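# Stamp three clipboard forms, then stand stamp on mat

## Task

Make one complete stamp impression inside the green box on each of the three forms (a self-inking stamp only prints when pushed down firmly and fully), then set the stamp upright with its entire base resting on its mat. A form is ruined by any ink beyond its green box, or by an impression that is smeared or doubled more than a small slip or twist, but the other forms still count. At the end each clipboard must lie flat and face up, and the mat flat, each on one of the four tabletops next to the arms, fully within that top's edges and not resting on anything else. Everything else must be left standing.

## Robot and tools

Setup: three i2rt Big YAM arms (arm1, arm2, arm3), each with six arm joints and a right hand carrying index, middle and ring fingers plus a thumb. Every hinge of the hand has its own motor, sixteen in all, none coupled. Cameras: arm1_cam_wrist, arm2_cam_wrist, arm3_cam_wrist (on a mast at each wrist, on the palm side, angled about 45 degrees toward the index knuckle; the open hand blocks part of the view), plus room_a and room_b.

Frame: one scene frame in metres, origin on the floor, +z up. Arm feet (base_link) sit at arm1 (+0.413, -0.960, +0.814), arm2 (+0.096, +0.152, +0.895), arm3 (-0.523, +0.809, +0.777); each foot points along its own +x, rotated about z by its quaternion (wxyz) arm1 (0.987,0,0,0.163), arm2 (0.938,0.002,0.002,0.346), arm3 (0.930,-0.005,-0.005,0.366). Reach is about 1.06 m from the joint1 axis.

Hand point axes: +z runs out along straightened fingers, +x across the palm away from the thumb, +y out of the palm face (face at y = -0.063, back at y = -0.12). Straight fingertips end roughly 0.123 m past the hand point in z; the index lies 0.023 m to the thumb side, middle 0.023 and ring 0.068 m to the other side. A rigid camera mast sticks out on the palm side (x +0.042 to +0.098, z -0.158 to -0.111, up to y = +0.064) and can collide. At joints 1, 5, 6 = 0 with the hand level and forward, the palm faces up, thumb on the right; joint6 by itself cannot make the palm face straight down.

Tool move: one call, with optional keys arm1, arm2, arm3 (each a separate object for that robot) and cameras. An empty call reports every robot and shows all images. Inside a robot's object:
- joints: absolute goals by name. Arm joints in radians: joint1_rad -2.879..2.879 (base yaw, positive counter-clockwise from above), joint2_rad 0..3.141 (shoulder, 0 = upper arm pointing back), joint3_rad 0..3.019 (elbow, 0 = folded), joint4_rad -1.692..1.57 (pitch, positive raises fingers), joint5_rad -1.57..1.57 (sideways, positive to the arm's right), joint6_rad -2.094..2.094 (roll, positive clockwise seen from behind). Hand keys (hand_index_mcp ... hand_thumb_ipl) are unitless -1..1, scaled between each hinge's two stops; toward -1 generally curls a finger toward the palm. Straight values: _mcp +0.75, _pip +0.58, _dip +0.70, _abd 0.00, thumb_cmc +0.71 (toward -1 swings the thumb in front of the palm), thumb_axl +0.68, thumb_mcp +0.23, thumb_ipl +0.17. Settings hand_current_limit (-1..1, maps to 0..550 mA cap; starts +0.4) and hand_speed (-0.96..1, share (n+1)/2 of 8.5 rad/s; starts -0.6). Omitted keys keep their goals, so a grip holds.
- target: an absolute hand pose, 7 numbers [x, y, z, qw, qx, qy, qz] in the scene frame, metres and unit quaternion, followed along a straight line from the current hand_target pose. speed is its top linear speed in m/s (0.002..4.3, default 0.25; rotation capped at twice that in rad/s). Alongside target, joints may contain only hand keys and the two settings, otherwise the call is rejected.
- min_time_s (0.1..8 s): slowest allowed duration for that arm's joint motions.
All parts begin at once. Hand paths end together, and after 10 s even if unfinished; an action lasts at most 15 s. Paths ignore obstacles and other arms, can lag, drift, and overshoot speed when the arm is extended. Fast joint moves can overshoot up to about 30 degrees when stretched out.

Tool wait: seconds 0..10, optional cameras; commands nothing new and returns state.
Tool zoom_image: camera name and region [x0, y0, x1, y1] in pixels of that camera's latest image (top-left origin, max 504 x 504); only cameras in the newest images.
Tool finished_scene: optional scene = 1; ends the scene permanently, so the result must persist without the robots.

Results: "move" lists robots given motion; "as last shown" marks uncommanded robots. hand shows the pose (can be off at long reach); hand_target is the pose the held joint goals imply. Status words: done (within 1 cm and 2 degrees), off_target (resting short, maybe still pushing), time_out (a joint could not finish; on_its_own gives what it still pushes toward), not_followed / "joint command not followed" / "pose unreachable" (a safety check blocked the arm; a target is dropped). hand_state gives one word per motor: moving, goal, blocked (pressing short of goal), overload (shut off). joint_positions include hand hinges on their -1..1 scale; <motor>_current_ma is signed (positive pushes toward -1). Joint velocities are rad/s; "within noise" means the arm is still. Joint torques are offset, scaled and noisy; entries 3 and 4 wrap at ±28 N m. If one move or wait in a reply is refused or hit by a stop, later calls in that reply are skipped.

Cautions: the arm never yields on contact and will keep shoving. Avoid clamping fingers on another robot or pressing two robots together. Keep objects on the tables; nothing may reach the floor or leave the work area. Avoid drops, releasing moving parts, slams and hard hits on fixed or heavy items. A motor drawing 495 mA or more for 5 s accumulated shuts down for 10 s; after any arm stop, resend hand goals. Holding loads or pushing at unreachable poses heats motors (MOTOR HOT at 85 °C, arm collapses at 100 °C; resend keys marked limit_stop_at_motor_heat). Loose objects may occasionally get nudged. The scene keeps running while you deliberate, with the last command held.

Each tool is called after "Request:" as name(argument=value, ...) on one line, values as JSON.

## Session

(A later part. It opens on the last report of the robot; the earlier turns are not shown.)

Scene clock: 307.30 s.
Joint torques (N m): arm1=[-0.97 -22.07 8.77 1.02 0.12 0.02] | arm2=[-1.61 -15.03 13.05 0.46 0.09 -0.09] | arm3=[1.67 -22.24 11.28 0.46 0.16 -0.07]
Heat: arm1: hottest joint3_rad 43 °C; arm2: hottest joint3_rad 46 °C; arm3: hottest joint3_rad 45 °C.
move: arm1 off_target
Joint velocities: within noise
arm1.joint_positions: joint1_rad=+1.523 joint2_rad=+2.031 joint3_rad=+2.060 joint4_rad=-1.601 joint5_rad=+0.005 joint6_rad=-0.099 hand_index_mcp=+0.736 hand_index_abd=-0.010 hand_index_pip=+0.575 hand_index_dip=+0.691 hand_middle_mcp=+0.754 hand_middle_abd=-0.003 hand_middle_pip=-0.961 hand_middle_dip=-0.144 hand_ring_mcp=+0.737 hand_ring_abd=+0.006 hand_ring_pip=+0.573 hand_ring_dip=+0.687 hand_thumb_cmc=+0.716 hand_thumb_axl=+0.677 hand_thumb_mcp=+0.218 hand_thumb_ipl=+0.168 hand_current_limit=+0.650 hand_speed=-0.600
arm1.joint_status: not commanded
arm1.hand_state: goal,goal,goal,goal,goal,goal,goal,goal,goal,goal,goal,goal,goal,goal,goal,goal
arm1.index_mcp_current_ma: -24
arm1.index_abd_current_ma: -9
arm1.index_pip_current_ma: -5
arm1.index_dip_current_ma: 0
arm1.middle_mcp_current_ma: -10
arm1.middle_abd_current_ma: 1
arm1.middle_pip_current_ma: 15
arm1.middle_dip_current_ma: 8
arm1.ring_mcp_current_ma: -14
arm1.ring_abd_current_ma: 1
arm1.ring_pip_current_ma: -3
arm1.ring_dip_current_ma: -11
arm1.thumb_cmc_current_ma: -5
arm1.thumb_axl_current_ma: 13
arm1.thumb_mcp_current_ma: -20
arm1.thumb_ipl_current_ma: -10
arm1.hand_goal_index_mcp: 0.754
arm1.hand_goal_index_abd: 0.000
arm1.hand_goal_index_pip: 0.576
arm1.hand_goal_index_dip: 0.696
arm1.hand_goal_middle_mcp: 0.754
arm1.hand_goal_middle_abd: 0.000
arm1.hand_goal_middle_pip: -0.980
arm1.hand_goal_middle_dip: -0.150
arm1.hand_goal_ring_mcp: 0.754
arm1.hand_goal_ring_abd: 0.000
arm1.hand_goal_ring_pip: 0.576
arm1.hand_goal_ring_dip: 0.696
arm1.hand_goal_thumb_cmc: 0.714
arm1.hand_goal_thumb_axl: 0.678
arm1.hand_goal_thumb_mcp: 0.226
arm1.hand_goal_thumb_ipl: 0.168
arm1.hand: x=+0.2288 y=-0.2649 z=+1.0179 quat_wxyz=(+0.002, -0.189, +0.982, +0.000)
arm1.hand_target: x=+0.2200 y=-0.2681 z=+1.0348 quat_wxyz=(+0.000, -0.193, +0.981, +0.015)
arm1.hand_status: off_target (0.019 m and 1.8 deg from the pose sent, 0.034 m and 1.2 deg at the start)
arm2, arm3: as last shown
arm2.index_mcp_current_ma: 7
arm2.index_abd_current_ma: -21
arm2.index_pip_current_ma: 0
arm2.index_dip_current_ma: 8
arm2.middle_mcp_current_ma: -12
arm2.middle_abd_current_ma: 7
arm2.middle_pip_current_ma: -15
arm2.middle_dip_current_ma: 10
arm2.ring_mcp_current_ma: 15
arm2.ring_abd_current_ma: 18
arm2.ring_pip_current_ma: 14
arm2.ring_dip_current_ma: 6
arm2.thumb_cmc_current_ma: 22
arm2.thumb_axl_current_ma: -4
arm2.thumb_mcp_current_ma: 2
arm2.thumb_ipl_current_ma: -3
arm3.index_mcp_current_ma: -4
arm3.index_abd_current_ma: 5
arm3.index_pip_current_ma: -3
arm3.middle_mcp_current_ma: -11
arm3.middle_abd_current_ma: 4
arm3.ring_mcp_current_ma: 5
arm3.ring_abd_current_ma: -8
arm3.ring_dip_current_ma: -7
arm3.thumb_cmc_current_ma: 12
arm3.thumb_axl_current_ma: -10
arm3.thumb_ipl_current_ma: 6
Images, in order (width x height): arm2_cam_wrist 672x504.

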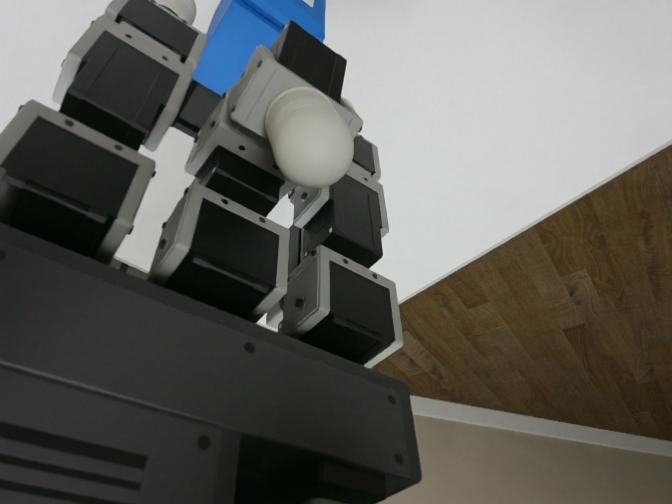

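Request:
move(arm1={"target": [0.2185, -0.272, 0.985, 0.0, -0.1931, 0.981, 0.010], "speed": 0.07}, cameras=["arm2_cam_wrist"])

Request:
zoom_image(camera="arm2_cam_wrist", region=[140, 0, 440, 225])

Scene clock: 309.13 s.
Joint torques (N m): arm1=[-0.85 -21.66 8.57 1.03 0.09 0.05] | arm2=[-1.67 -15.03 13.05 0.46 0.1 -0.09] | arm3=[1.49 -22.18 11.29 0.46 0.14 -0.06]
Heat: arm1: hottest joint3_rad 42 °C; arm2: hottest joint3_rad 46 °C; arm3: hottest joint3_rad 45 °C.
move: arm1 off_target
Joint velocities: within noise
arm1.joint_positions: joint1_rad=+1.525 joint2_rad=+2.029 joint3_rad=+1.932 joint4_rad=-1.482 joint5_rad=+0.005 joint6_rad=-0.099 hand_index_mcp=+0.736 hand_index_abd=-0.010 hand_index_pip=+0.575 hand_index_dip=+0.691 hand_middle_mcp=+0.754 hand_middle_abd=-0.003 hand_middle_pip=-0.961 hand_middle_dip=-0.144 hand_ring_mcp=+0.737 hand_ring_abd=+0.006 hand_ring_pip=+0.573 hand_ring_dip=+0.687 hand_thumb_cmc=+0.716 hand_thumb_axl=+0.677 hand_thumb_mcp=+0.218 hand_thumb_ipl=+0.168 hand_current_limit=+0.650 hand_speed=-0.600
arm1.joint_status: not commanded
arm1.hand_state: goal,goal,goal,goal,goal,goal,goal,goal,goal,goal,goal,goal,goal,goal,goal,goal
arm1.index_mcp_current_ma: -21
arm1.index_abd_current_ma: -5
arm1.index_pip_current_ma: -6
arm1.index_dip_current_ma: 2
arm1.middle_mcp_current_ma: -11
arm1.middle_abd_current_ma: 1
arm1.middle_pip_current_ma: 10
arm1.middle_dip_current_ma: 4
arm1.ring_mcp_current_ma: -13
arm1.ring_abd_current_ma: 2
arm1.ring_pip_current_ma: -5
arm1.ring_dip_current_ma: -9
arm1.thumb_cmc_current_ma: -4
arm1.thumb_axl_current_ma: 9
arm1.thumb_mcp_current_ma: -19
arm1.thumb_ipl_current_ma: -4
arm1.hand_goal_index_mcp: 0.754
arm1.hand_goal_index_abd: 0.000
arm1.hand_goal_index_pip: 0.576
arm1.hand_goal_index_dip: 0.696
arm1.hand_goal_middle_mcp: 0.754
arm1.hand_goal_middle_abd: 0.000
arm1.hand_goal_middle_pip: -0.980
arm1.hand_goal_middle_dip: -0.150
arm1.hand_goal_ring_mcp: 0.754
arm1.hand_goal_ring_abd: 0.000
arm1.hand_goal_ring_pip: 0.576
arm1.hand_goal_ring_dip: 0.696
arm1.hand_goal_thumb_cmc: 0.714
arm1.hand_goal_thumb_axl: 0.678
arm1.hand_goal_thumb_mcp: 0.226
arm1.hand_goal_thumb_ipl: 0.168
arm1.hand: x=+0.2289 y=-0.2691 z=+0.9698 quat_wxyz=(+0.003, -0.190, +0.982, -0.004)
arm1.hand_target: x=+0.2187 y=-0.2720 z=+0.9849 quat_wxyz=(+0.000, -0.193, +0.981, +0.010)
arm1.hand_status: off_target (0.019 m and 1.7 deg from the pose sent, 0.035 m and 1.3 deg at the start)
arm2, arm3: as last shown
arm2.index_mcp_current_ma: -12
arm2.index_abd_current_ma: -18
arm2.index_pip_current_ma: 12
arm2.index_dip_current_ma: -8
arm2.middle_mcp_current_ma: -15
arm2.middle_abd_current_ma: 2
arm2.middle_pip_current_ma: -16
arm2.middle_dip_current_ma: 16
arm2.ring_mcp_current_ma: 3
arm2.ring_abd_current_ma: -7
arm2.ring_pip_current_ma: -3
arm2.ring_dip_current_ma: -2
arm2.thumb_cmc_current_ma: 16
arm2.thumb_axl_current_ma: 25
arm2.thumb_mcp_current_ma: 10
arm2.thumb_ipl_current_ma: 0
arm3.index_mcp_current_ma: -2
arm3.index_abd_current_ma: 7
arm3.index_pip_current_ma: 0
arm3.index_dip_current_ma: -7
arm3.middle_mcp_current_ma: -16
arm3.middle_abd_current_ma: 7
arm3.middle_pip_current_ma: -9
arm3.middle_dip_current_ma: 9
arm3.ring_mcp_current_ma: 7
arm3.ring_pip_current_ma: -4
arm3.ring_dip_current_ma: -4
arm3.thumb_cmc_current_ma: 9
arm3.thumb_axl_current_ma: -8
arm3.thumb_mcp_current_ma: -2
arm3.thumb_ipl_current_ma: 11
Images, in order (width x height): arm2_cam_wrist 672x504.

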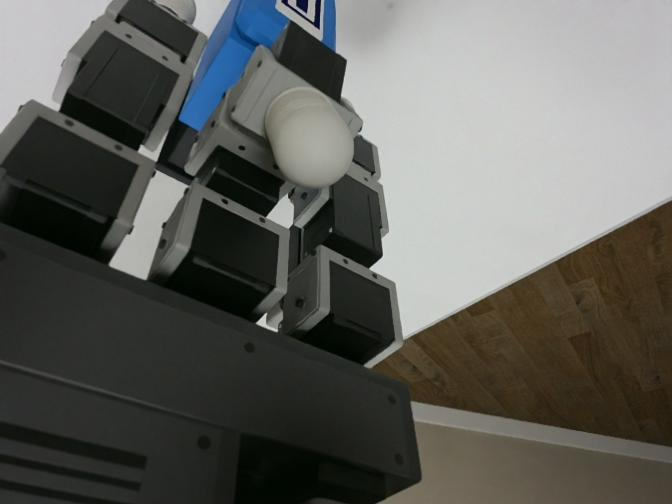

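Scaled by 1.680.

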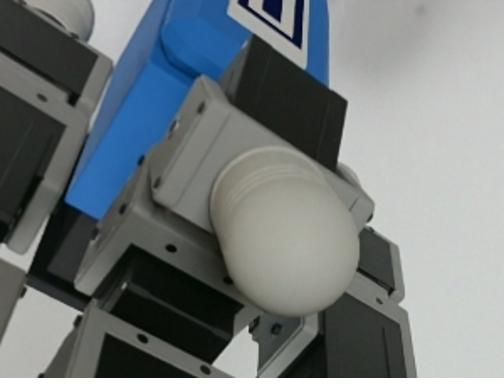

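Request:
move(arm1={"target": [0.2190, -0.273, 0.957, 0.0, -0.1931, 0.981, 0.006], "speed": 0.05})

Request:
move(arm1={"joints": {"hand_index_abd": -0.65, "hand_ring_abd": 0.65}}, cameras=["arm2_cam_wrist","room_a"])

Request:
zoom_image(camera="room_a", region=[335, 150, 375, 190])

Request:
zoom_image(camera="arm2_cam_wrist", region=[140, 0, 440, 225])

Scene clock: 310.43 s.
Joint torques (N m): arm1=[-0.85 -20.48 8.46 1.1 0.08 0.05] | arm2=[-1.61 -15.09 13.04 0.46 0.09 -0.09] | arm3=[1.49 -22.18 11.26 0.46 0.15 -0.07]
Heat: arm1: hottest joint3_rad 42 °C; arm2: hottest joint3_rad 46 °C; arm3: hottest joint3_rad 45 °C.
move: arm1 off_target
Joint velocities: within noise
arm1.joint_positions: joint1_rad=+1.525 joint2_rad=+2.029 joint3_rad=+1.878 joint4_rad=-1.425 joint5_rad=+0.004 joint6_rad=-0.099 hand_index_mcp=+0.736 hand_index_abd=-0.010 hand_index_pip=+0.575 hand_index_dip=+0.691 hand_middle_mcp=+0.754 hand_middle_abd=-0.003 hand_middle_pip=-0.961 hand_middle_dip=-0.144 hand_ring_mcp=+0.737 hand_ring_abd=+0.006 hand_ring_pip=+0.573 hand_ring_dip=+0.687 hand_thumb_cmc=+0.716 hand_thumb_axl=+0.677 hand_thumb_mcp=+0.218 hand_thumb_ipl=+0.168 hand_current_limit=+0.650 hand_speed=-0.600
arm1.joint_status: not commanded
arm1.hand_state: goal,goal,goal,goal,goal,goal,goal,goal,goal,goal,goal,goal,goal,goal,goal,goal
arm1.index_mcp_current_ma: -19
arm1.index_abd_current_ma: -10
arm1.index_pip_current_ma: -2
arm1.index_dip_current_ma: -9
arm1.middle_mcp_current_ma: -10
arm1.middle_abd_current_ma: 2
arm1.middle_pip_current_ma: 12
arm1.middle_dip_current_ma: 6
arm1.ring_mcp_current_ma: -15
arm1.ring_abd_current_ma: 1
arm1.ring_pip_current_ma: -2
arm1.ring_dip_current_ma: -11
arm1.thumb_cmc_current_ma: -5
arm1.thumb_axl_current_ma: 10
arm1.thumb_mcp_current_ma: -20
arm1.thumb_ipl_current_ma: -9
arm1.hand_goal_index_mcp: 0.754
arm1.hand_goal_index_abd: 0.000
arm1.hand_goal_index_pip: 0.576
arm1.hand_goal_index_dip: 0.696
arm1.hand_goal_middle_mcp: 0.754
arm1.hand_goal_middle_abd: 0.000
arm1.hand_goal_middle_pip: -0.980
arm1.hand_goal_middle_dip: -0.150
arm1.hand_goal_ring_mcp: 0.754
arm1.hand_goal_ring_abd: 0.000
arm1.hand_goal_ring_pip: 0.576
arm1.hand_goal_ring_dip: 0.696
arm1.hand_goal_thumb_cmc: 0.714
arm1.hand_goal_thumb_axl: 0.678
arm1.hand_goal_thumb_mcp: 0.226
arm1.hand_goal_thumb_ipl: 0.168
arm1.hand: x=+0.2292 y=-0.2707 z=+0.9498 quat_wxyz=(+0.002, -0.190, +0.982, -0.002)
arm1.hand_target: x=+0.2191 y=-0.2730 z=+0.9570 quat_wxyz=(+0.000, -0.193, +0.981, +0.006)
arm1.hand_status: off_target (0.013 m and 1.0 deg from the pose sent, 0.017 m and 1.2 deg at the start)
arm2, arm3: as last shown
arm2.index_mcp_current_ma: 3
arm2.index_abd_current_ma: -23
arm2.index_pip_current_ma: -11
arm2.index_dip_current_ma: 4
arm2.middle_mcp_current_ma: -26
arm2.middle_abd_current_ma: 0
arm2.middle_pip_current_ma: -12
arm2.middle_dip_current_ma: 11
arm2.ring_mcp_current_ma: 11
arm2.ring_abd_current_ma: 2
arm2.ring_pip_current_ma: 9
arm2.ring_dip_current_ma: -9
arm2.thumb_cmc_current_ma: 18
arm2.thumb_axl_current_ma: 1
arm2.thumb_mcp_current_ma: -11
arm2.thumb_ipl_current_ma: -22
arm3.index_mcp_current_ma: -4
arm3.index_abd_current_ma: 3
arm3.index_pip_current_ma: -1
arm3.index_dip_current_ma: -3
arm3.middle_mcp_current_ma: -11
arm3.middle_abd_current_ma: 10
arm3.middle_pip_current_ma: -2
arm3.middle_dip_current_ma: 6
arm3.ring_mcp_current_ma: 10
arm3.ring_abd_current_ma: -6
arm3.ring_pip_current_ma: 3
arm3.ring_dip_current_ma: -3
arm3.thumb_cmc_current_ma: 10
arm3.thumb_axl_current_ma: -12
arm3.thumb_mcp_current_ma: -3
arm3.thumb_ipl_current_ma: 7
pictures: none

Scene clock: 311.13 s.
Joint torques (N m): arm1=[-0.79 -20.42 8.47 1.01 0.09 0.04] | arm2=[-1.61 -14.97 13.05 0.46 0.1 -0.09] | arm3=[1.67 -22.18 11.26 0.44 0.13 -0.07]
Heat: arm1: hottest joint3_rad 42 °C; arm2: hottest joint3_rad 46 °C; arm3: hottest joint3_rad 45 °C.
move: arm1 off_target
Joint velocities: within noise
arm1.joint_positions: joint1_rad=+1.525 joint2_rad=+2.029 joint3_rad=+1.878 joint4_rad=-1.425 joint5_rad=+0.004 joint6_rad=-0.099 hand_index_mcp=+0.737 hand_index_abd=-0.073 hand_index_pip=+0.578 hand_index_dip=+0.691 hand_middle_mcp=+0.754 hand_middle_abd=-0.001 hand_middle_pip=-0.961 hand_middle_dip=-0.144 hand_ring_mcp=+0.737 hand_ring_abd=+0.070 hand_ring_pip=+0.573 hand_ring_dip=+0.687 hand_thumb_cmc=+0.716 hand_thumb_axl=+0.677 hand_thumb_mcp=+0.218 hand_thumb_ipl=+0.168 hand_current_limit=+0.650 hand_speed=-0.600
arm1.joint_status: hand_index_abd off_target (ended at -0.073, target -0.650); hand_ring_abd off_target (ended at +0.070, target +0.650)
arm1.hand_state: goal,blocked,goal,goal,goal,goal,goal,goal,goal,blocked,goal,goal,goal,goal,goal,goal
arm1.index_mcp_current_ma: -23
arm1.index_abd_current_ma: 456
arm1.index_pip_current_ma: -2
arm1.index_dip_current_ma: -1
arm1.middle_mcp_current_ma: -9
arm1.middle_abd_current_ma: 0
arm1.middle_pip_current_ma: 13
arm1.middle_dip_current_ma: 3
arm1.ring_mcp_current_ma: -13
arm1.ring_abd_current_ma: -458
arm1.ring_pip_current_ma: -4
arm1.ring_dip_current_ma: -9
arm1.thumb_cmc_current_ma: -8
arm1.thumb_axl_current_ma: 7
arm1.thumb_mcp_current_ma: -22
arm1.thumb_ipl_current_ma: -9
arm1.hand_goal_index_mcp: 0.754
arm1.hand_goal_index_abd: -0.650
arm1.hand_goal_index_pip: 0.576
arm1.hand_goal_index_dip: 0.696
arm1.hand_goal_middle_mcp: 0.754
arm1.hand_goal_middle_abd: 0.000
arm1.hand_goal_middle_pip: -0.980
arm1.hand_goal_middle_dip: -0.150
arm1.hand_goal_ring_mcp: 0.754
arm1.hand_goal_ring_abd: 0.650
arm1.hand_goal_ring_pip: 0.576
arm1.hand_goal_ring_dip: 0.696
arm1.hand_goal_thumb_cmc: 0.714
arm1.hand_goal_thumb_axl: 0.678
arm1.hand_goal_thumb_mcp: 0.226
arm1.hand_goal_thumb_ipl: 0.168
arm1.hand: x=+0.2291 y=-0.2706 z=+0.9499 quat_wxyz=(+0.002, -0.190, +0.982, -0.002)
arm1.hand_target: x=+0.2191 y=-0.2730 z=+0.9570 quat_wxyz=(+0.000, -0.193, +0.981, +0.006)
arm1.hand_status: not commanded
arm2.joint_positions: joint1_rad=-0.297 joint2_rad=+1.646 joint3_rad=+1.447 joint4_rad=-1.379 joint5_rad=-0.004 joint6_rad=+0.010 hand_index_mcp=+0.758 hand_index_abd=-0.021 hand_index_pip=+0.579 hand_index_dip=+0.695 hand_middle_mcp=+0.956 hand_middle_abd=-0.004 hand_middle_pip=+0.961 hand_middle_dip=+0.965 hand_ring_mcp=+0.759 hand_ring_abd=+0.012 hand_ring_pip=+0.573 hand_ring_dip=+0.687 hand_thumb_cmc=+0.727 hand_thumb_axl=+0.677 hand_thumb_mcp=+0.214 hand_thumb_ipl=+0.168 hand_current_limit=+0.400 hand_speed=-0.600
arm2.joint_status: not commanded
arm2.hand_state: goal,blocked,goal,goal,goal,goal,goal,goal,goal,goal,goal,goal,goal,goal,goal,goal
arm2.index_mcp_current_ma: 9
arm2.index_abd_current_ma: -35
arm2.index_pip_current_ma: -4
arm2.index_dip_current_ma: 2
arm2.middle_mcp_current_ma: -20
arm2.middle_abd_current_ma: -3
arm2.middle_pip_current_ma: -2
arm2.middle_dip_current_ma: 16
arm2.ring_mcp_current_ma: 6
arm2.ring_abd_current_ma: 5
arm2.ring_pip_current_ma: 8
arm2.ring_dip_current_ma: -2
arm2.thumb_cmc_current_ma: 6
arm2.thumb_axl_current_ma: -14
arm2.thumb_mcp_current_ma: 1
arm2.thumb_ipl_current_ma: -2
arm2.hand_goal_index_mcp: 0.754
arm2.hand_goal_index_abd: 0.000
arm2.hand_goal_index_pip: 0.576
arm2.hand_goal_index_dip: 0.696
arm2.hand_goal_middle_mcp: 0.970
arm2.hand_goal_middle_abd: 0.000
arm2.hand_goal_middle_pip: 0.970
arm2.hand_goal_middle_dip: 0.970
arm2.hand_goal_ring_mcp: 0.754
arm2.hand_goal_ring_abd: 0.000
arm2.hand_goal_ring_pip: 0.576
arm2.hand_goal_ring_dip: 0.696
arm2.hand_goal_thumb_cmc: 0.714
arm2.hand_goal_thumb_axl: 0.678
arm2.hand_goal_thumb_mcp: 0.226
arm2.hand_goal_thumb_ipl: 0.168
arm2.hand: x=+0.6339 y=+0.3596 z=+1.0719 quat_wxyz=(-0.007, +0.553, +0.833, -0.002)
arm2.hand_target: x=+0.6459 y=+0.3624 z=+1.0996 quat_wxyz=(+0.008, +0.553, +0.833, +0.019)
arm2.hand_status: not commanded
arm3.joint_positions: joint1_rad=+0.904 joint2_rad=+2.229 joint3_rad=+2.433 joint4_rad=-1.685 joint5_rad=+0.008 joint6_rad=+1.581 hand_index_mcp=+0.748 hand_index_abd=+0.003 hand_index_pip=+0.571 hand_index_dip=+0.701 hand_middle_mcp=+0.960 hand_middle_abd=+0.000 hand_middle_pip=+0.966 hand_middle_dip=+0.968 hand_ring_mcp=+0.748 hand_ring_abd=+0.007 hand_ring_pip=+0.570 hand_ring_dip=+0.698 hand_thumb_cmc=+0.719 hand_thumb_axl=+0.677 hand_thumb_mcp=+0.221 hand_thumb_ipl=+0.168 hand_current_limit=+0.400 hand_speed=-0.600
arm3.joint_status: not commanded
arm3.hand_state: goal,goal,goal,goal,goal,goal,goal,goal,goal,goal,goal,goal,goal,goal,goal,goal
arm3.index_mcp_current_ma: -2
arm3.index_abd_current_ma: 3
arm3.index_pip_current_ma: 1
arm3.index_dip_current_ma: -4
arm3.middle_mcp_current_ma: -11
arm3.middle_abd_current_ma: 8
arm3.middle_pip_current_ma: -3
arm3.middle_dip_current_ma: 11
arm3.ring_mcp_current_ma: 7
arm3.ring_abd_current_ma: -5
arm3.ring_pip_current_ma: 2
arm3.ring_dip_current_ma: -2
arm3.thumb_cmc_current_ma: 8
arm3.thumb_axl_current_ma: -9
arm3.thumb_mcp_current_ma: 0
arm3.thumb_ipl_current_ma: 13
arm3.hand_goal_index_mcp: 0.754
arm3.hand_goal_index_abd: 0.000
arm3.hand_goal_index_pip: 0.576
arm3.hand_goal_index_dip: 0.696
arm3.hand_goal_middle_mcp: 0.970
arm3.hand_goal_middle_abd: 0.000
arm3.hand_goal_middle_pip: 0.970
arm3.hand_goal_middle_dip: 0.970
arm3.hand_goal_ring_mcp: 0.754
arm3.hand_goal_ring_abd: 0.000
arm3.hand_goal_ring_pip: 0.576
arm3.hand_goal_ring_dip: 0.696
arm3.hand_goal_thumb_cmc: 0.714
arm3.hand_goal_thumb_axl: 0.678
arm3.hand_goal_thumb_mcp: 0.226
arm3.hand_goal_thumb_ipl: 0.168
arm3.hand: x=-0.4964 y=+1.4951 z=+0.9914 quat_wxyz=(-0.024, +0.680, +0.732, +0.036)
arm3.hand_target: x=-0.4940 y=+1.4990 z=+1.0070 quat_wxyz=(-0.033, +0.679, +0.732, +0.046)
arm3.hand_status: not commanded
Images, in order (width x height): arm2_cam_wrist 672x504, room_a 672x504.

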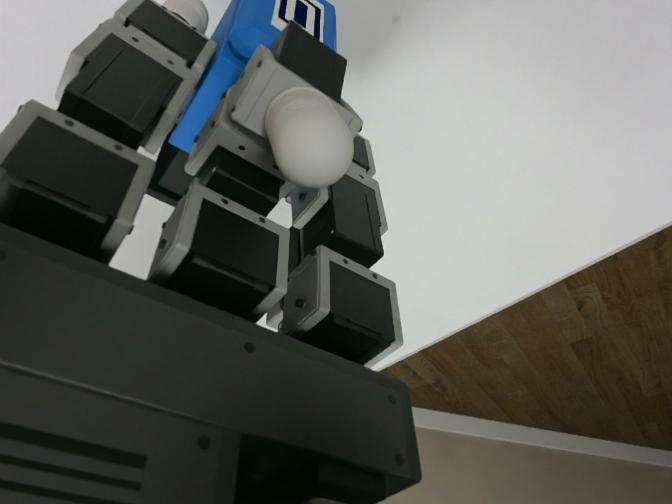

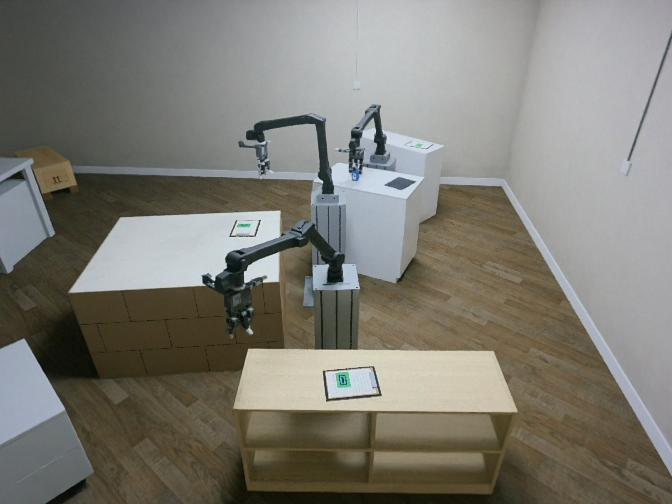

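Scaled by 12.600.

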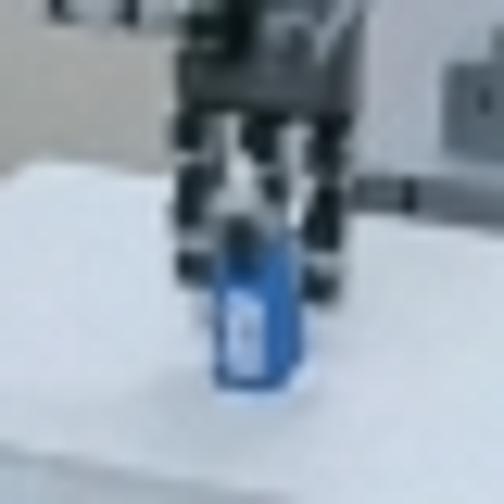

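Scaled by 1.680.

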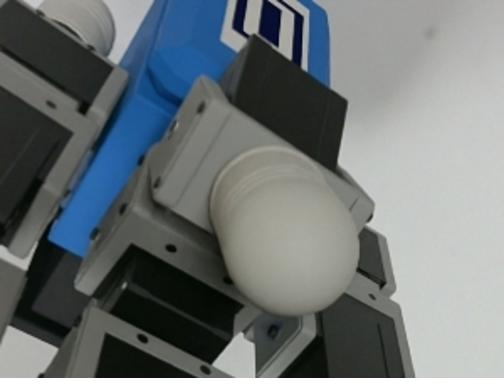

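Request:
move(arm1={"target": [0.2191, -0.273, 1.06, 0, -0.1931, 0.981, 0.006], "speed": 0.06}, cameras=["arm2_cam_wrist", "room_a"])

Scene clock: 314.70 s.
Joint torques (N m): arm1=[-0.91 -21.66 13.83 0.4 0.09 0.05] | arm2=[-1.61 -15.03 13.04 0.46 0.1 -0.08] | arm3=[1.55 -22.18 11.23 0.44 0.15 -0.07]
Heat: arm1: hottest joint3_rad 43 °C; arm2: hottest joint3_rad 46 °C; arm3: hottest joint3_rad 45 °C.
move: arm1 off_target
Joint velocities: within noise
arm1.joint_positions: joint1_rad=+1.525 joint2_rad=+2.028 joint3_rad=+2.057 joint4_rad=-1.670 joint5_rad=+0.003 joint6_rad=-0.099 hand_index_mcp=+0.737 hand_index_abd=-0.074 hand_index_pip=+0.575 hand_index_dip=+0.691 hand_middle_mcp=+0.753 hand_middle_abd=-0.001 hand_middle_pip=-0.961 hand_middle_dip=-0.144 hand_ring_mcp=+0.736 hand_ring_abd=+0.070 hand_ring_pip=+0.573 hand_ring_dip=+0.687 hand_thumb_cmc=+0.716 hand_thumb_axl=+0.677 hand_thumb_mcp=+0.218 hand_thumb_ipl=+0.168 hand_current_limit=+0.650 hand_speed=-0.600
arm1.joint_status: not commanded
arm1.hand_state: goal,blocked,goal,goal,goal,goal,goal,goal,goal,blocked,goal,goal,goal,goal,goal,goal
arm1.index_mcp_current_ma: -24
arm1.index_abd_current_ma: 451
arm1.index_pip_current_ma: -4
arm1.index_dip_current_ma: 1
arm1.middle_mcp_current_ma: -10
arm1.middle_abd_current_ma: -2
arm1.middle_pip_current_ma: 17
arm1.middle_dip_current_ma: 3
arm1.ring_mcp_current_ma: -12
arm1.ring_abd_current_ma: -452
arm1.ring_pip_current_ma: -6
arm1.ring_dip_current_ma: -8
arm1.thumb_cmc_current_ma: -11
arm1.thumb_axl_current_ma: 7
arm1.thumb_mcp_current_ma: -21
arm1.thumb_ipl_current_ma: -5
arm1.hand_goal_index_mcp: 0.754
arm1.hand_goal_index_abd: -0.650
arm1.hand_goal_index_pip: 0.576
arm1.hand_goal_index_dip: 0.696
arm1.hand_goal_middle_mcp: 0.754
arm1.hand_goal_middle_abd: 0.000
arm1.hand_goal_middle_pip: -0.980
arm1.hand_goal_middle_dip: -0.150
arm1.hand_goal_ring_mcp: 0.754
arm1.hand_goal_ring_abd: 0.650
arm1.hand_goal_ring_pip: 0.576
arm1.hand_goal_ring_dip: 0.696
arm1.hand_goal_thumb_cmc: 0.714
arm1.hand_goal_thumb_axl: 0.678
arm1.hand_goal_thumb_mcp: 0.226
arm1.hand_goal_thumb_ipl: 0.168
arm1.hand: x=+0.2325 y=-0.2827 z=+1.0129 quat_wxyz=(+0.005, -0.189, +0.981, -0.035)
arm1.hand_target: x=+0.2200 y=-0.2756 z=+1.0597 quat_wxyz=(+0.000, -0.193, +0.981, +0.006)
arm1.hand_status: off_target (0.050 m and 4.7 deg from the pose sent, 0.111 m and 1.0 deg at the start)
arm2, arm3: as last shown
arm2.index_mcp_current_ma: 3
arm2.index_abd_current_ma: -10
arm2.index_pip_current_ma: -2
arm2.index_dip_current_ma: 18
arm2.middle_mcp_current_ma: -16
arm2.middle_abd_current_ma: -1
arm2.middle_pip_current_ma: 1
arm2.middle_dip_current_ma: -14
arm2.ring_mcp_current_ma: 13
arm2.ring_abd_current_ma: 15
arm2.ring_pip_current_ma: 1
arm2.ring_dip_current_ma: 9
arm2.thumb_cmc_current_ma: 14
arm2.thumb_axl_current_ma: 4
arm2.thumb_mcp_current_ma: 7
arm2.thumb_ipl_current_ma: 8
arm3.index_mcp_current_ma: -7
arm3.index_abd_current_ma: 5
arm3.index_pip_current_ma: 2
arm3.index_dip_current_ma: -2
arm3.middle_mcp_current_ma: -12
arm3.middle_abd_current_ma: 7
arm3.middle_dip_current_ma: 10
arm3.ring_mcp_current_ma: 5
arm3.ring_pip_current_ma: -1
arm3.ring_dip_current_ma: -5
arm3.thumb_cmc_current_ma: 12
arm3.thumb_axl_current_ma: -13
arm3.thumb_mcp_current_ma: 1
arm3.thumb_ipl_current_ma: 8
Images, in order (width x height): arm2_cam_wrist 672x504, room_a 672x504.

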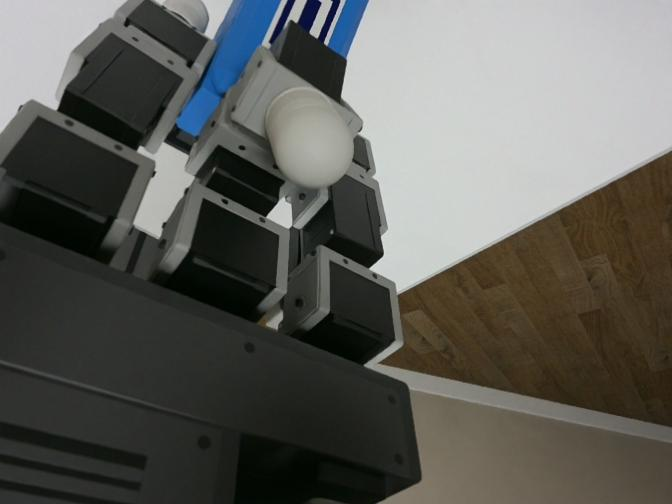

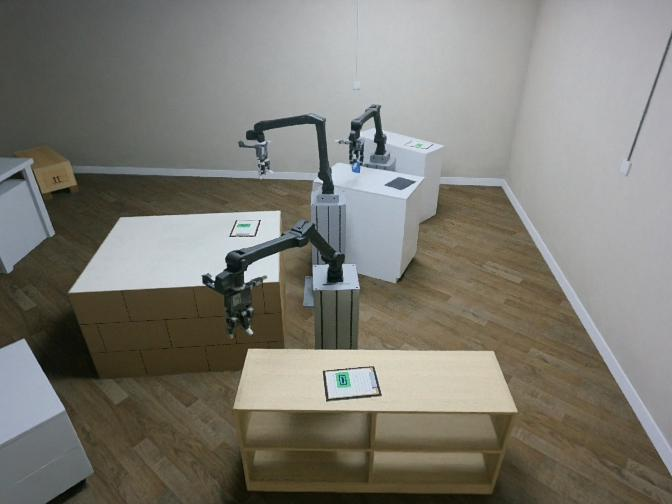

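Request:
zoom_image(camera="arm2_cam_wrist", region=[120, 0, 420, 225])

Request:
zoom_image(camera="room_a", region=[335, 140, 375, 190])

Scaled by 1.680.

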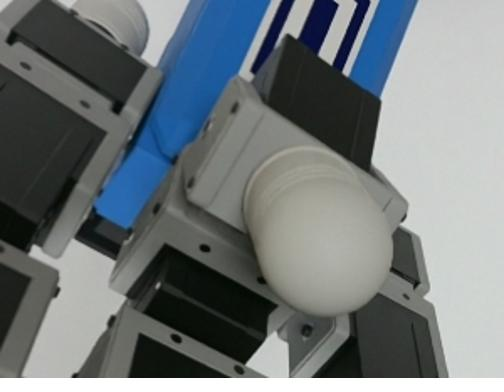

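Scaled by 10.080.

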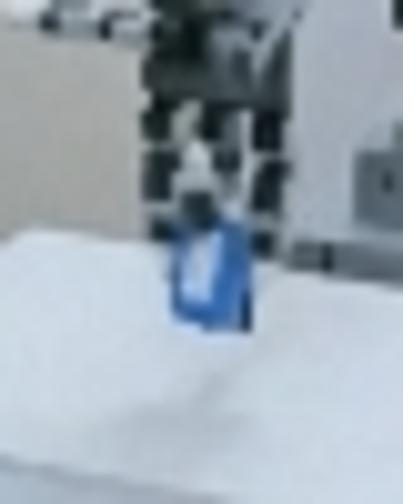

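Request:
move(arm1={"target": [0.271, -0.378, 1.09, -0.0741, -0.1787, 0.9065, 0.3758], "speed": 0.12}, cameras=["arm2_cam_wrist", "room_a"])

Request:
zoom_image(camera="arm2_cam_wrist", region=[120, 0, 420, 225])

Scene clock: 319.17 s.
Joint torques (N m): arm1=[-3.31 -13.1 10.03 2.8 -0.11 -0.13] | arm2=[-1.61 -15.03 13.05 0.46 0.1 -0.09] | arm3=[1.55 -22.24 11.3 0.44 0.15 -0.07]
Heat: arm1: hottest joint3_rad 43 °C; arm2: hottest joint3_rad 46 °C; arm3: hottest joint3_rad 45 °C.
move: arm1 off_target
Joint velocities: within noise
arm1.joint_positions: joint1_rad=+1.487 joint2_rad=+1.370 joint3_rad=+1.006 joint4_rad=-0.484 joint5_rad=-0.109 joint6_rad=-0.107 hand_index_mcp=+0.788 hand_index_abd=-0.074 hand_index_pip=+0.586 hand_index_dip=+0.696 hand_middle_mcp=+0.763 hand_middle_abd=-0.001 hand_middle_pip=-0.961 hand_middle_dip=-0.144 hand_ring_mcp=+0.788 hand_ring_abd=+0.070 hand_ring_pip=+0.584 hand_ring_dip=+0.696 hand_thumb_cmc=+0.725 hand_thumb_axl=+0.677 hand_thumb_mcp=+0.218 hand_thumb_ipl=+0.168 hand_current_limit=+0.650 hand_speed=-0.600
arm1.joint_status: not commanded
arm1.hand_state: blocked,blocked,goal,goal,goal,goal,goal,goal,blocked,blocked,goal,goal,goal,goal,goal,goal
arm1.index_mcp_current_ma: 42
arm1.index_abd_current_ma: 453
arm1.index_pip_current_ma: 8
arm1.index_dip_current_ma: -3
arm1.middle_mcp_current_ma: 2
arm1.middle_abd_current_ma: 3
arm1.middle_pip_current_ma: 13
arm1.middle_dip_current_ma: 8
arm1.ring_mcp_current_ma: 49
arm1.ring_abd_current_ma: -455
arm1.ring_pip_current_ma: 5
arm1.ring_dip_current_ma: 1
arm1.thumb_cmc_current_ma: 4
arm1.thumb_axl_current_ma: 8
arm1.thumb_mcp_current_ma: -16
arm1.thumb_ipl_current_ma: -5
arm1.hand_goal_index_mcp: 0.754
arm1.hand_goal_index_abd: -0.650
arm1.hand_goal_index_pip: 0.576
arm1.hand_goal_index_dip: 0.696
arm1.hand_goal_middle_mcp: 0.754
arm1.hand_goal_middle_abd: 0.000
arm1.hand_goal_middle_pip: -0.980
arm1.hand_goal_middle_dip: -0.150
arm1.hand_goal_ring_mcp: 0.754
arm1.hand_goal_ring_abd: 0.650
arm1.hand_goal_ring_pip: 0.576
arm1.hand_goal_ring_dip: 0.696
arm1.hand_goal_thumb_cmc: 0.714
arm1.hand_goal_thumb_axl: 0.678
arm1.hand_goal_thumb_mcp: 0.226
arm1.hand_goal_thumb_ipl: 0.168
arm1.hand: x=+0.2634 y=-0.3801 z=+1.0652 quat_wxyz=(-0.075, -0.182, +0.916, +0.349)
arm1.hand_target: x=+0.2709 y=-0.3784 z=+1.0898 quat_wxyz=(-0.074, -0.179, +0.906, +0.376)
arm1.hand_status: off_target (0.026 m and 3.3 deg from the pose sent, 0.128 m and 49.0 deg at the start)
arm2, arm3: as last shown
arm2.index_mcp_current_ma: 12
arm2.index_abd_current_ma: -21
arm2.index_pip_current_ma: -11
arm2.index_dip_current_ma: -7
arm2.middle_mcp_current_ma: -10
arm2.middle_abd_current_ma: 9
arm2.middle_pip_current_ma: -12
arm2.middle_dip_current_ma: -10
arm2.ring_mcp_current_ma: 5
arm2.ring_abd_current_ma: 14
arm2.ring_pip_current_ma: -6
arm2.ring_dip_current_ma: 20
arm2.thumb_cmc_current_ma: 16
arm2.thumb_axl_current_ma: 0
arm2.thumb_mcp_current_ma: 3
arm2.thumb_ipl_current_ma: -11
arm3.index_mcp_current_ma: -5
arm3.index_abd_current_ma: 6
arm3.index_pip_current_ma: -2
arm3.index_dip_current_ma: -3
arm3.middle_mcp_current_ma: -11
arm3.middle_abd_current_ma: 6
arm3.middle_pip_current_ma: -4
arm3.middle_dip_current_ma: 11
arm3.ring_mcp_current_ma: 6
arm3.ring_abd_current_ma: -7
arm3.ring_pip_current_ma: 0
arm3.ring_dip_current_ma: -2
arm3.thumb_axl_current_ma: -10
arm3.thumb_mcp_current_ma: -3
arm3.thumb_ipl_current_ma: 7
Images, in order (width x height): arm2_cam_wrist 672x504, room_a 672x504.

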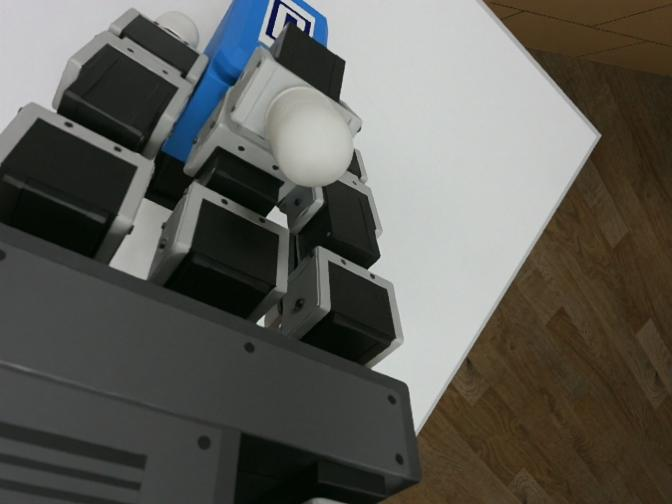

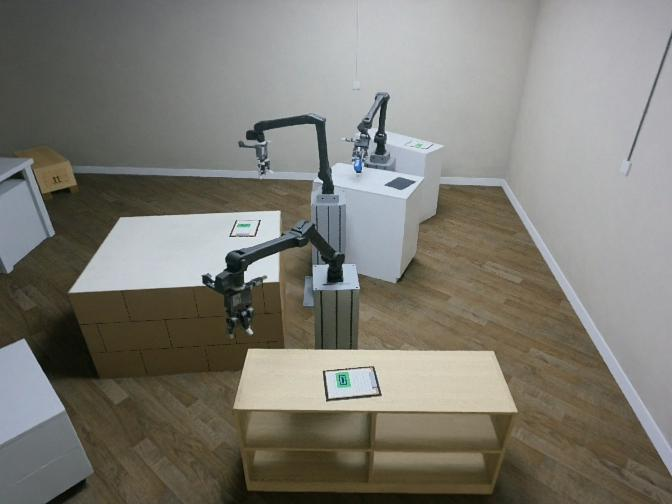

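Scaled by 1.680.

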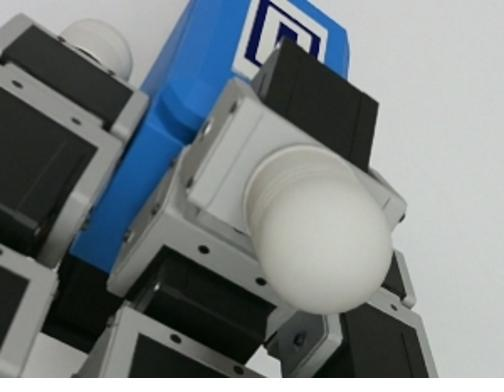

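Request:
zoom_image(camera="arm2_cam_wrist", region=[180, 0, 340, 120])

Scaled by 3.150.

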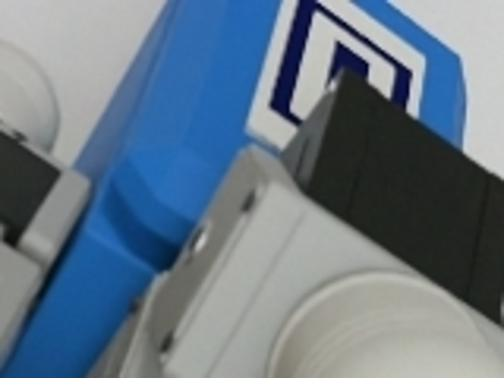

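Request:
move(cameras=["room_a", "room_b", "arm2_cam_wrist"])

Request:
zoom_image(camera="room_a", region=[335, 130, 385, 180])

Request:
zoom_image(camera="room_b", region=[180, 180, 400, 380])

Scene clock: 320.60 s.
Joint torques (N m): arm1=[-3.37 -13.1 9.95 2.76 -0.11 -0.13] | arm2=[-1.61 -14.97 13.05 0.46 0.1 -0.09] | arm3=[1.55 -22.3 11.26 0.43 0.14 -0.06]
Heat: arm1: hottest joint3_rad 43 °C; arm2: hottest joint3_rad 46 °C; arm3: hottest joint3_rad 45 °C.
Joint velocities: within noise
arm1.joint_positions: joint1_rad=+1.487 joint2_rad=+1.370 joint3_rad=+1.006 joint4_rad=-0.484 joint5_rad=-0.109 joint6_rad=-0.107 hand_index_mcp=+0.788 hand_index_abd=-0.074 hand_index_pip=+0.586 hand_index_dip=+0.696 hand_middle_mcp=+0.763 hand_middle_abd=-0.001 hand_middle_pip=-0.961 hand_middle_dip=-0.144 hand_ring_mcp=+0.788 hand_ring_abd=+0.070 hand_ring_pip=+0.584 hand_ring_dip=+0.696 hand_thumb_cmc=+0.725 hand_thumb_axl=+0.677 hand_thumb_mcp=+0.218 hand_thumb_ipl=+0.168 hand_current_limit=+0.650 hand_speed=-0.600
arm1.joint_status: not commanded
arm1.hand_state: blocked,blocked,goal,goal,goal,goal,goal,goal,blocked,blocked,goal,goal,goal,goal,goal,goal
arm1.index_mcp_current_ma: 39
arm1.index_abd_current_ma: 454
arm1.index_pip_current_ma: 5
arm1.index_dip_current_ma: 6
arm1.middle_mcp_current_ma: 4
arm1.middle_abd_current_ma: -3
arm1.middle_pip_current_ma: 14
arm1.middle_dip_current_ma: 6
arm1.ring_mcp_current_ma: 51
arm1.ring_abd_current_ma: -456
arm1.ring_pip_current_ma: 6
arm1.ring_dip_current_ma: 0
arm1.thumb_cmc_current_ma: 5
arm1.thumb_axl_current_ma: 4
arm1.thumb_mcp_current_ma: -20
arm1.thumb_ipl_current_ma: -7
arm1.hand_goal_index_mcp: 0.754
arm1.hand_goal_index_abd: -0.650
arm1.hand_goal_index_pip: 0.576
arm1.hand_goal_index_dip: 0.696
arm1.hand_goal_middle_mcp: 0.754
arm1.hand_goal_middle_abd: 0.000
arm1.hand_goal_middle_pip: -0.980
arm1.hand_goal_middle_dip: -0.150
arm1.hand_goal_ring_mcp: 0.754
arm1.hand_goal_ring_abd: 0.650
arm1.hand_goal_ring_pip: 0.576
arm1.hand_goal_ring_dip: 0.696
arm1.hand_goal_thumb_cmc: 0.714
arm1.hand_goal_thumb_axl: 0.678
arm1.hand_goal_thumb_mcp: 0.226
arm1.hand_goal_thumb_ipl: 0.168
arm1.hand: x=+0.2634 y=-0.3801 z=+1.0652 quat_wxyz=(-0.075, -0.182, +0.916, +0.349) (m; scene frame)
arm1.hand_target: x=+0.2709 y=-0.3784 z=+1.0898 quat_wxyz=(-0.074, -0.179, +0.906, +0.376) (m; scene frame)
arm1.hand_status: off_target (0.026 m and 3.3 deg from the pose sent, 0.128 m and 49.0 deg at the start)
arm2.joint_positions: joint1_rad=-0.297 joint2_rad=+1.646 joint3_rad=+1.447 joint4_rad=-1.379 joint5_rad=-0.004 joint6_rad=+0.010 hand_index_mcp=+0.758 hand_index_abd=-0.021 hand_index_pip=+0.579 hand_index_dip=+0.695 hand_middle_mcp=+0.956 hand_middle_abd=-0.004 hand_middle_pip=+0.961 hand_middle_dip=+0.965 hand_ring_mcp=+0.759 hand_ring_abd=+0.012 hand_ring_pip=+0.573 hand_ring_dip=+0.687 hand_thumb_cmc=+0.727 hand_thumb_axl=+0.677 hand_thumb_mcp=+0.214 hand_thumb_ipl=+0.168 hand_current_limit=+0.400 hand_speed=-0.600
arm2.joint_status: not commanded
arm2.hand_state: goal,blocked,goal,goal,goal,goal,goal,goal,goal,goal,goal,goal,goal,goal,goal,goal
arm2.index_mcp_current_ma: -4
arm2.index_abd_current_ma: -5
arm2.index_pip_current_ma: -4
arm2.index_dip_current_ma: 3
arm2.middle_mcp_current_ma: -6
arm2.middle_abd_current_ma: -2
arm2.middle_pip_current_ma: -23
arm2.middle_dip_current_ma: 0
arm2.ring_mcp_current_ma: 20
arm2.ring_abd_current_ma: -6
arm2.ring_pip_current_ma: 0
arm2.ring_dip_current_ma: -1
arm2.thumb_cmc_current_ma: 15
arm2.thumb_axl_current_ma: -14
arm2.thumb_mcp_current_ma: -9
arm2.thumb_ipl_current_ma: -9
arm2.hand_goal_index_mcp: 0.754
arm2.hand_goal_index_abd: 0.000
arm2.hand_goal_index_pip: 0.576
arm2.hand_goal_index_dip: 0.696
arm2.hand_goal_middle_mcp: 0.970
arm2.hand_goal_middle_abd: 0.000
arm2.hand_goal_middle_pip: 0.970
arm2.hand_goal_middle_dip: 0.970
arm2.hand_goal_ring_mcp: 0.754
arm2.hand_goal_ring_abd: 0.000
arm2.hand_goal_ring_pip: 0.576
arm2.hand_goal_ring_dip: 0.696
arm2.hand_goal_thumb_cmc: 0.714
arm2.hand_goal_thumb_axl: 0.678
arm2.hand_goal_thumb_mcp: 0.226
arm2.hand_goal_thumb_ipl: 0.168
arm2.hand: x=+0.6339 y=+0.3596 z=+1.0719 quat_wxyz=(-0.007, +0.553, +0.833, -0.002) (m; scene frame)
arm2.hand_target: x=+0.6459 y=+0.3624 z=+1.0996 quat_wxyz=(+0.008, +0.553, +0.833, +0.019) (m; scene frame)
arm2.hand_status: not commanded
arm3.joint_positions: joint1_rad=+0.904 joint2_rad=+2.229 joint3_rad=+2.433 joint4_rad=-1.685 joint5_rad=+0.008 joint6_rad=+1.581 hand_index_mcp=+0.748 hand_index_abd=+0.003 hand_index_pip=+0.571 hand_index_dip=+0.701 hand_middle_mcp=+0.960 hand_middle_abd=+0.000 hand_middle_pip=+0.966 hand_middle_dip=+0.968 hand_ring_mcp=+0.748 hand_ring_abd=+0.007 hand_ring_pip=+0.570 hand_ring_dip=+0.698 hand_thumb_cmc=+0.719 hand_thumb_axl=+0.677 hand_thumb_mcp=+0.221 hand_thumb_ipl=+0.168 hand_current_limit=+0.400 hand_speed=-0.600
arm3.joint_status: not commanded
arm3.hand_state: goal,goal,goal,goal,goal,goal,goal,goal,goal,goal,goal,goal,goal,goal,goal,goal
arm3.index_mcp_current_ma: -3
arm3.index_abd_current_ma: 2
arm3.index_pip_current_ma: 2
arm3.index_dip_current_ma: -7
arm3.middle_mcp_current_ma: -10
arm3.middle_abd_current_ma: 13
arm3.middle_pip_current_ma: -6
arm3.middle_dip_current_ma: 8
arm3.ring_mcp_current_ma: 8
arm3.ring_abd_current_ma: -8
arm3.ring_pip_current_ma: 4
arm3.ring_dip_current_ma: -8
arm3.thumb_cmc_current_ma: 9
arm3.thumb_axl_current_ma: -12
arm3.thumb_mcp_current_ma: -2
arm3.thumb_ipl_current_ma: 14
arm3.hand_goal_index_mcp: 0.754
arm3.hand_goal_index_abd: 0.000
arm3.hand_goal_index_pip: 0.576
arm3.hand_goal_index_dip: 0.696
arm3.hand_goal_middle_mcp: 0.970
arm3.hand_goal_middle_abd: 0.000
arm3.hand_goal_middle_pip: 0.970
arm3.hand_goal_middle_dip: 0.970
arm3.hand_goal_ring_mcp: 0.754
arm3.hand_goal_ring_abd: 0.000
arm3.hand_goal_ring_pip: 0.576
arm3.hand_goal_ring_dip: 0.696
arm3.hand_goal_thumb_cmc: 0.714
arm3.hand_goal_thumb_axl: 0.678
arm3.hand_goal_thumb_mcp: 0.226
arm3.hand_goal_thumb_ipl: 0.168
arm3.hand: x=-0.4964 y=+1.4951 z=+0.9914 quat_wxyz=(-0.024, +0.680, +0.732, +0.036) (m; scene frame)
arm3.hand_target: x=-0.4940 y=+1.4990 z=+1.0070 quat_wxyz=(-0.033, +0.679, +0.732, +0.046) (m; scene frame)
arm3.hand_status: not commanded
pictures: arm2_cam_wrist, room_a, room_b
Images, in order (width x height): arm2_cam_wrist 672x504, room_a 672x504, room_b 672x504.

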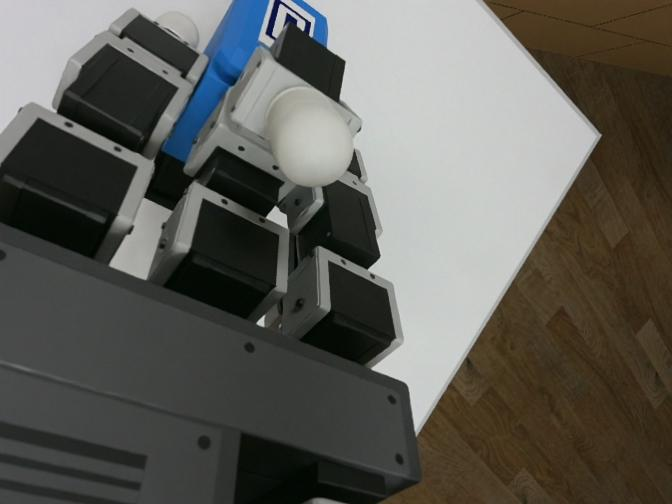

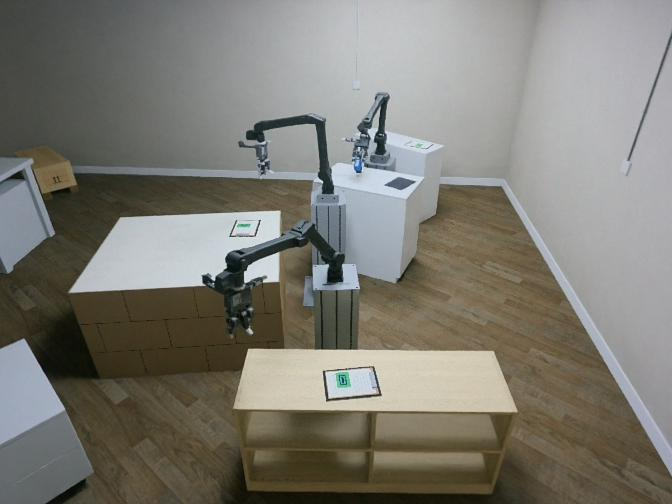

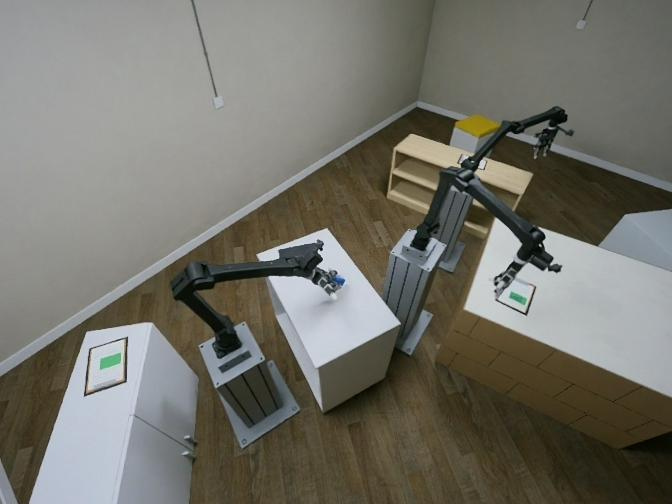

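Scaled by 10.080.

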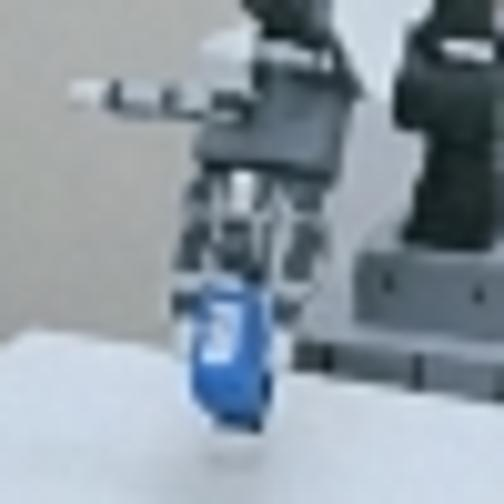

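Scaled by 2.291.

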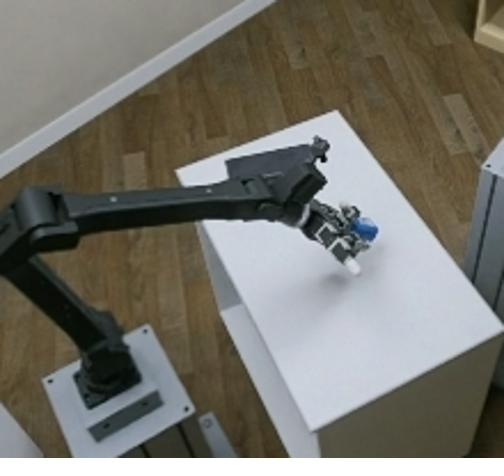

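Request:
zoom_image(camera="arm2_cam_wrist", region=[200, 0, 340, 105])

Scaled by 3.600.

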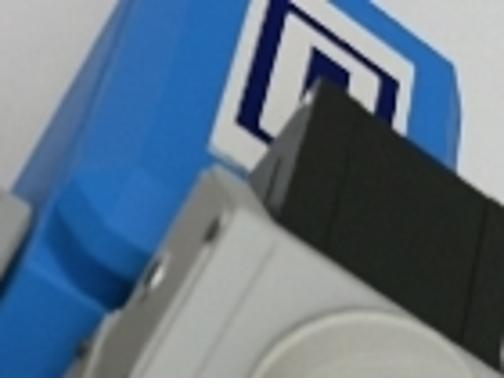

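Request:
move(arm1={"target": [0.308, -0.477, 1.04, -0.1344, -0.1391, 0.7057, 0.6816], "speed": 0.12}, cameras=["arm2_cam_wrist", "room_a"])

Request:
zoom_image(camera="arm2_cam_wrist", region=[140, 0, 360, 165])

Request:
zoom_image(camera="room_a", region=[335, 140, 385, 190])

Scene clock: 327.00 s.
Joint torques (N m): arm1=[-3.25 -8.41 5.34 3.54 -0.04 0.03] | arm2=[-1.61 -15.03 13.05 0.46 0.09 -0.09] | arm3=[1.44 -22.18 11.25 0.43 0.15 -0.07]
Heat: arm1: hottest joint3_rad 42 °C; arm2: hottest joint3_rad 47 °C; arm3: hottest joint3_rad 45 °C.
move: arm1 off_target
Joint velocities: within noise
arm1.joint_positions: joint1_rad=+1.447 joint2_rad=+1.609 joint3_rad=+0.406 joint4_rad=+1.137 joint5_rad=-0.197 joint6_rad=-0.017 hand_index_mcp=+0.822 hand_index_abd=-0.074 hand_index_pip=+0.601 hand_index_dip=+0.696 hand_middle_mcp=+0.771 hand_middle_abd=-0.001 hand_middle_pip=-0.978 hand_middle_dip=-0.145 hand_ring_mcp=+0.825 hand_ring_abd=+0.070 hand_ring_pip=+0.597 hand_ring_dip=+0.696 hand_thumb_cmc=+0.738 hand_thumb_axl=+0.677 hand_thumb_mcp=+0.218 hand_thumb_ipl=+0.168 hand_current_limit=+0.650 hand_speed=-0.600
arm1.joint_status: not commanded
arm1.hand_state: blocked,blocked,blocked,goal,goal,goal,goal,goal,blocked,blocked,blocked,goal,blocked,goal,goal,goal
arm1.index_mcp_current_ma: 85
arm1.index_abd_current_ma: 458
arm1.index_pip_current_ma: 20
arm1.index_dip_current_ma: 6
arm1.middle_mcp_current_ma: 12
arm1.middle_abd_current_ma: -4
arm1.middle_pip_current_ma: -8
arm1.middle_dip_current_ma: 6
arm1.ring_mcp_current_ma: 102
arm1.ring_abd_current_ma: -451
arm1.ring_pip_current_ma: 23
arm1.ring_dip_current_ma: 4
arm1.thumb_cmc_current_ma: 18
arm1.thumb_axl_current_ma: 3
arm1.thumb_mcp_current_ma: -20
arm1.thumb_ipl_current_ma: -11
arm1.hand_goal_index_mcp: 0.754
arm1.hand_goal_index_abd: -0.650
arm1.hand_goal_index_pip: 0.576
arm1.hand_goal_index_dip: 0.696
arm1.hand_goal_middle_mcp: 0.754
arm1.hand_goal_middle_abd: 0.000
arm1.hand_goal_middle_pip: -0.980
arm1.hand_goal_middle_dip: -0.150
arm1.hand_goal_ring_mcp: 0.754
arm1.hand_goal_ring_abd: 0.650
arm1.hand_goal_ring_pip: 0.576
arm1.hand_goal_ring_dip: 0.696
arm1.hand_goal_thumb_cmc: 0.714
arm1.hand_goal_thumb_axl: 0.678
arm1.hand_goal_thumb_mcp: 0.226
arm1.hand_goal_thumb_ipl: 0.168
arm1.hand: x=+0.3002 y=-0.4780 z=+1.0329 quat_wxyz=(-0.135, -0.147, +0.715, +0.670)
arm1.hand_target: x=+0.3079 y=-0.4771 z=+1.0398 quat_wxyz=(-0.134, -0.139, +0.706, +0.681)
arm1.hand_status: off_target (0.011 m and 1.9 deg from the pose sent, 0.110 m and 46.2 deg at the start)
arm2, arm3: as last shown
arm2.index_mcp_current_ma: -5
arm2.index_abd_current_ma: -8
arm2.index_pip_current_ma: 1
arm2.index_dip_current_ma: 2
arm2.middle_mcp_current_ma: -16
arm2.middle_abd_current_ma: -8
arm2.middle_pip_current_ma: -24
arm2.middle_dip_current_ma: 9
arm2.ring_mcp_current_ma: 6
arm2.ring_abd_current_ma: 8
arm2.ring_pip_current_ma: -5
arm2.thumb_cmc_current_ma: 12
arm2.thumb_axl_current_ma: -6
arm2.thumb_mcp_current_ma: 7
arm2.thumb_ipl_current_ma: -7
arm3.index_mcp_current_ma: -1
arm3.index_abd_current_ma: 5
arm3.index_pip_current_ma: -3
arm3.index_dip_current_ma: -5
arm3.middle_mcp_current_ma: -9
arm3.middle_abd_current_ma: 8
arm3.middle_dip_current_ma: 10
arm3.ring_mcp_current_ma: 9
arm3.ring_abd_current_ma: -10
arm3.ring_dip_current_ma: -6
arm3.thumb_axl_current_ma: -10
arm3.thumb_mcp_current_ma: -4
arm3.thumb_ipl_current_ma: 5
Images, in order (width x height): arm2_cam_wrist 672x504, room_a 672x504.

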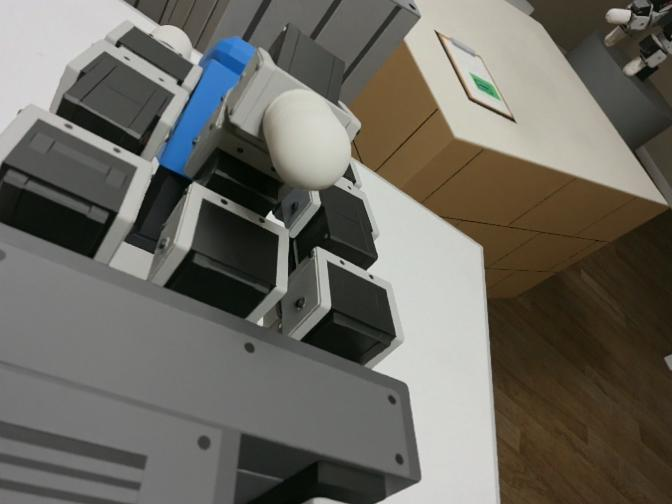

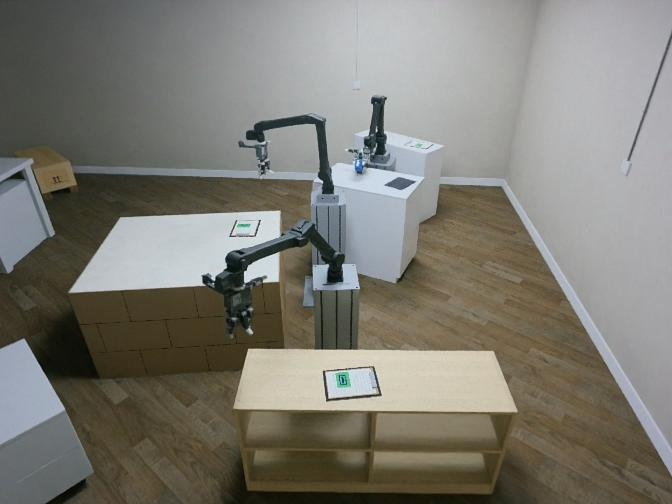

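Scaled by 2.291.

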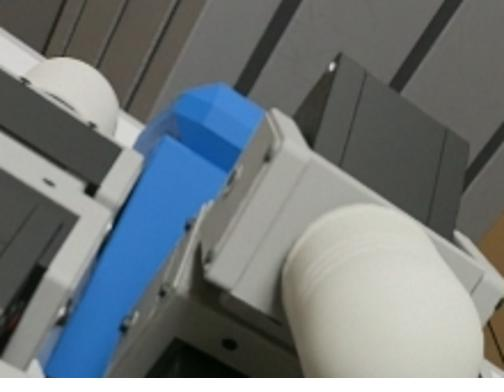

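Scaled by 10.080.

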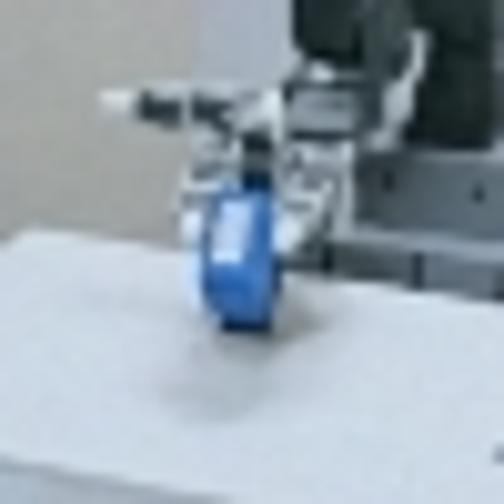

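Request:
zoom_image(camera="arm2_cam_wrist", region=[150, 20, 270, 110])

Scaled by 4.200.

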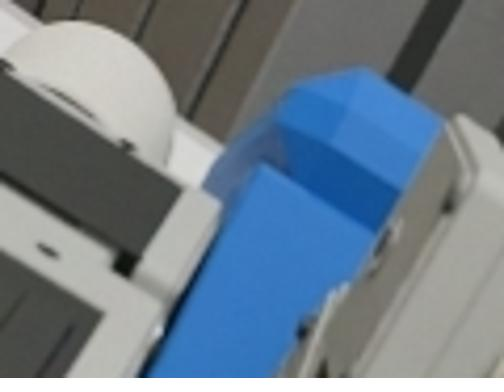

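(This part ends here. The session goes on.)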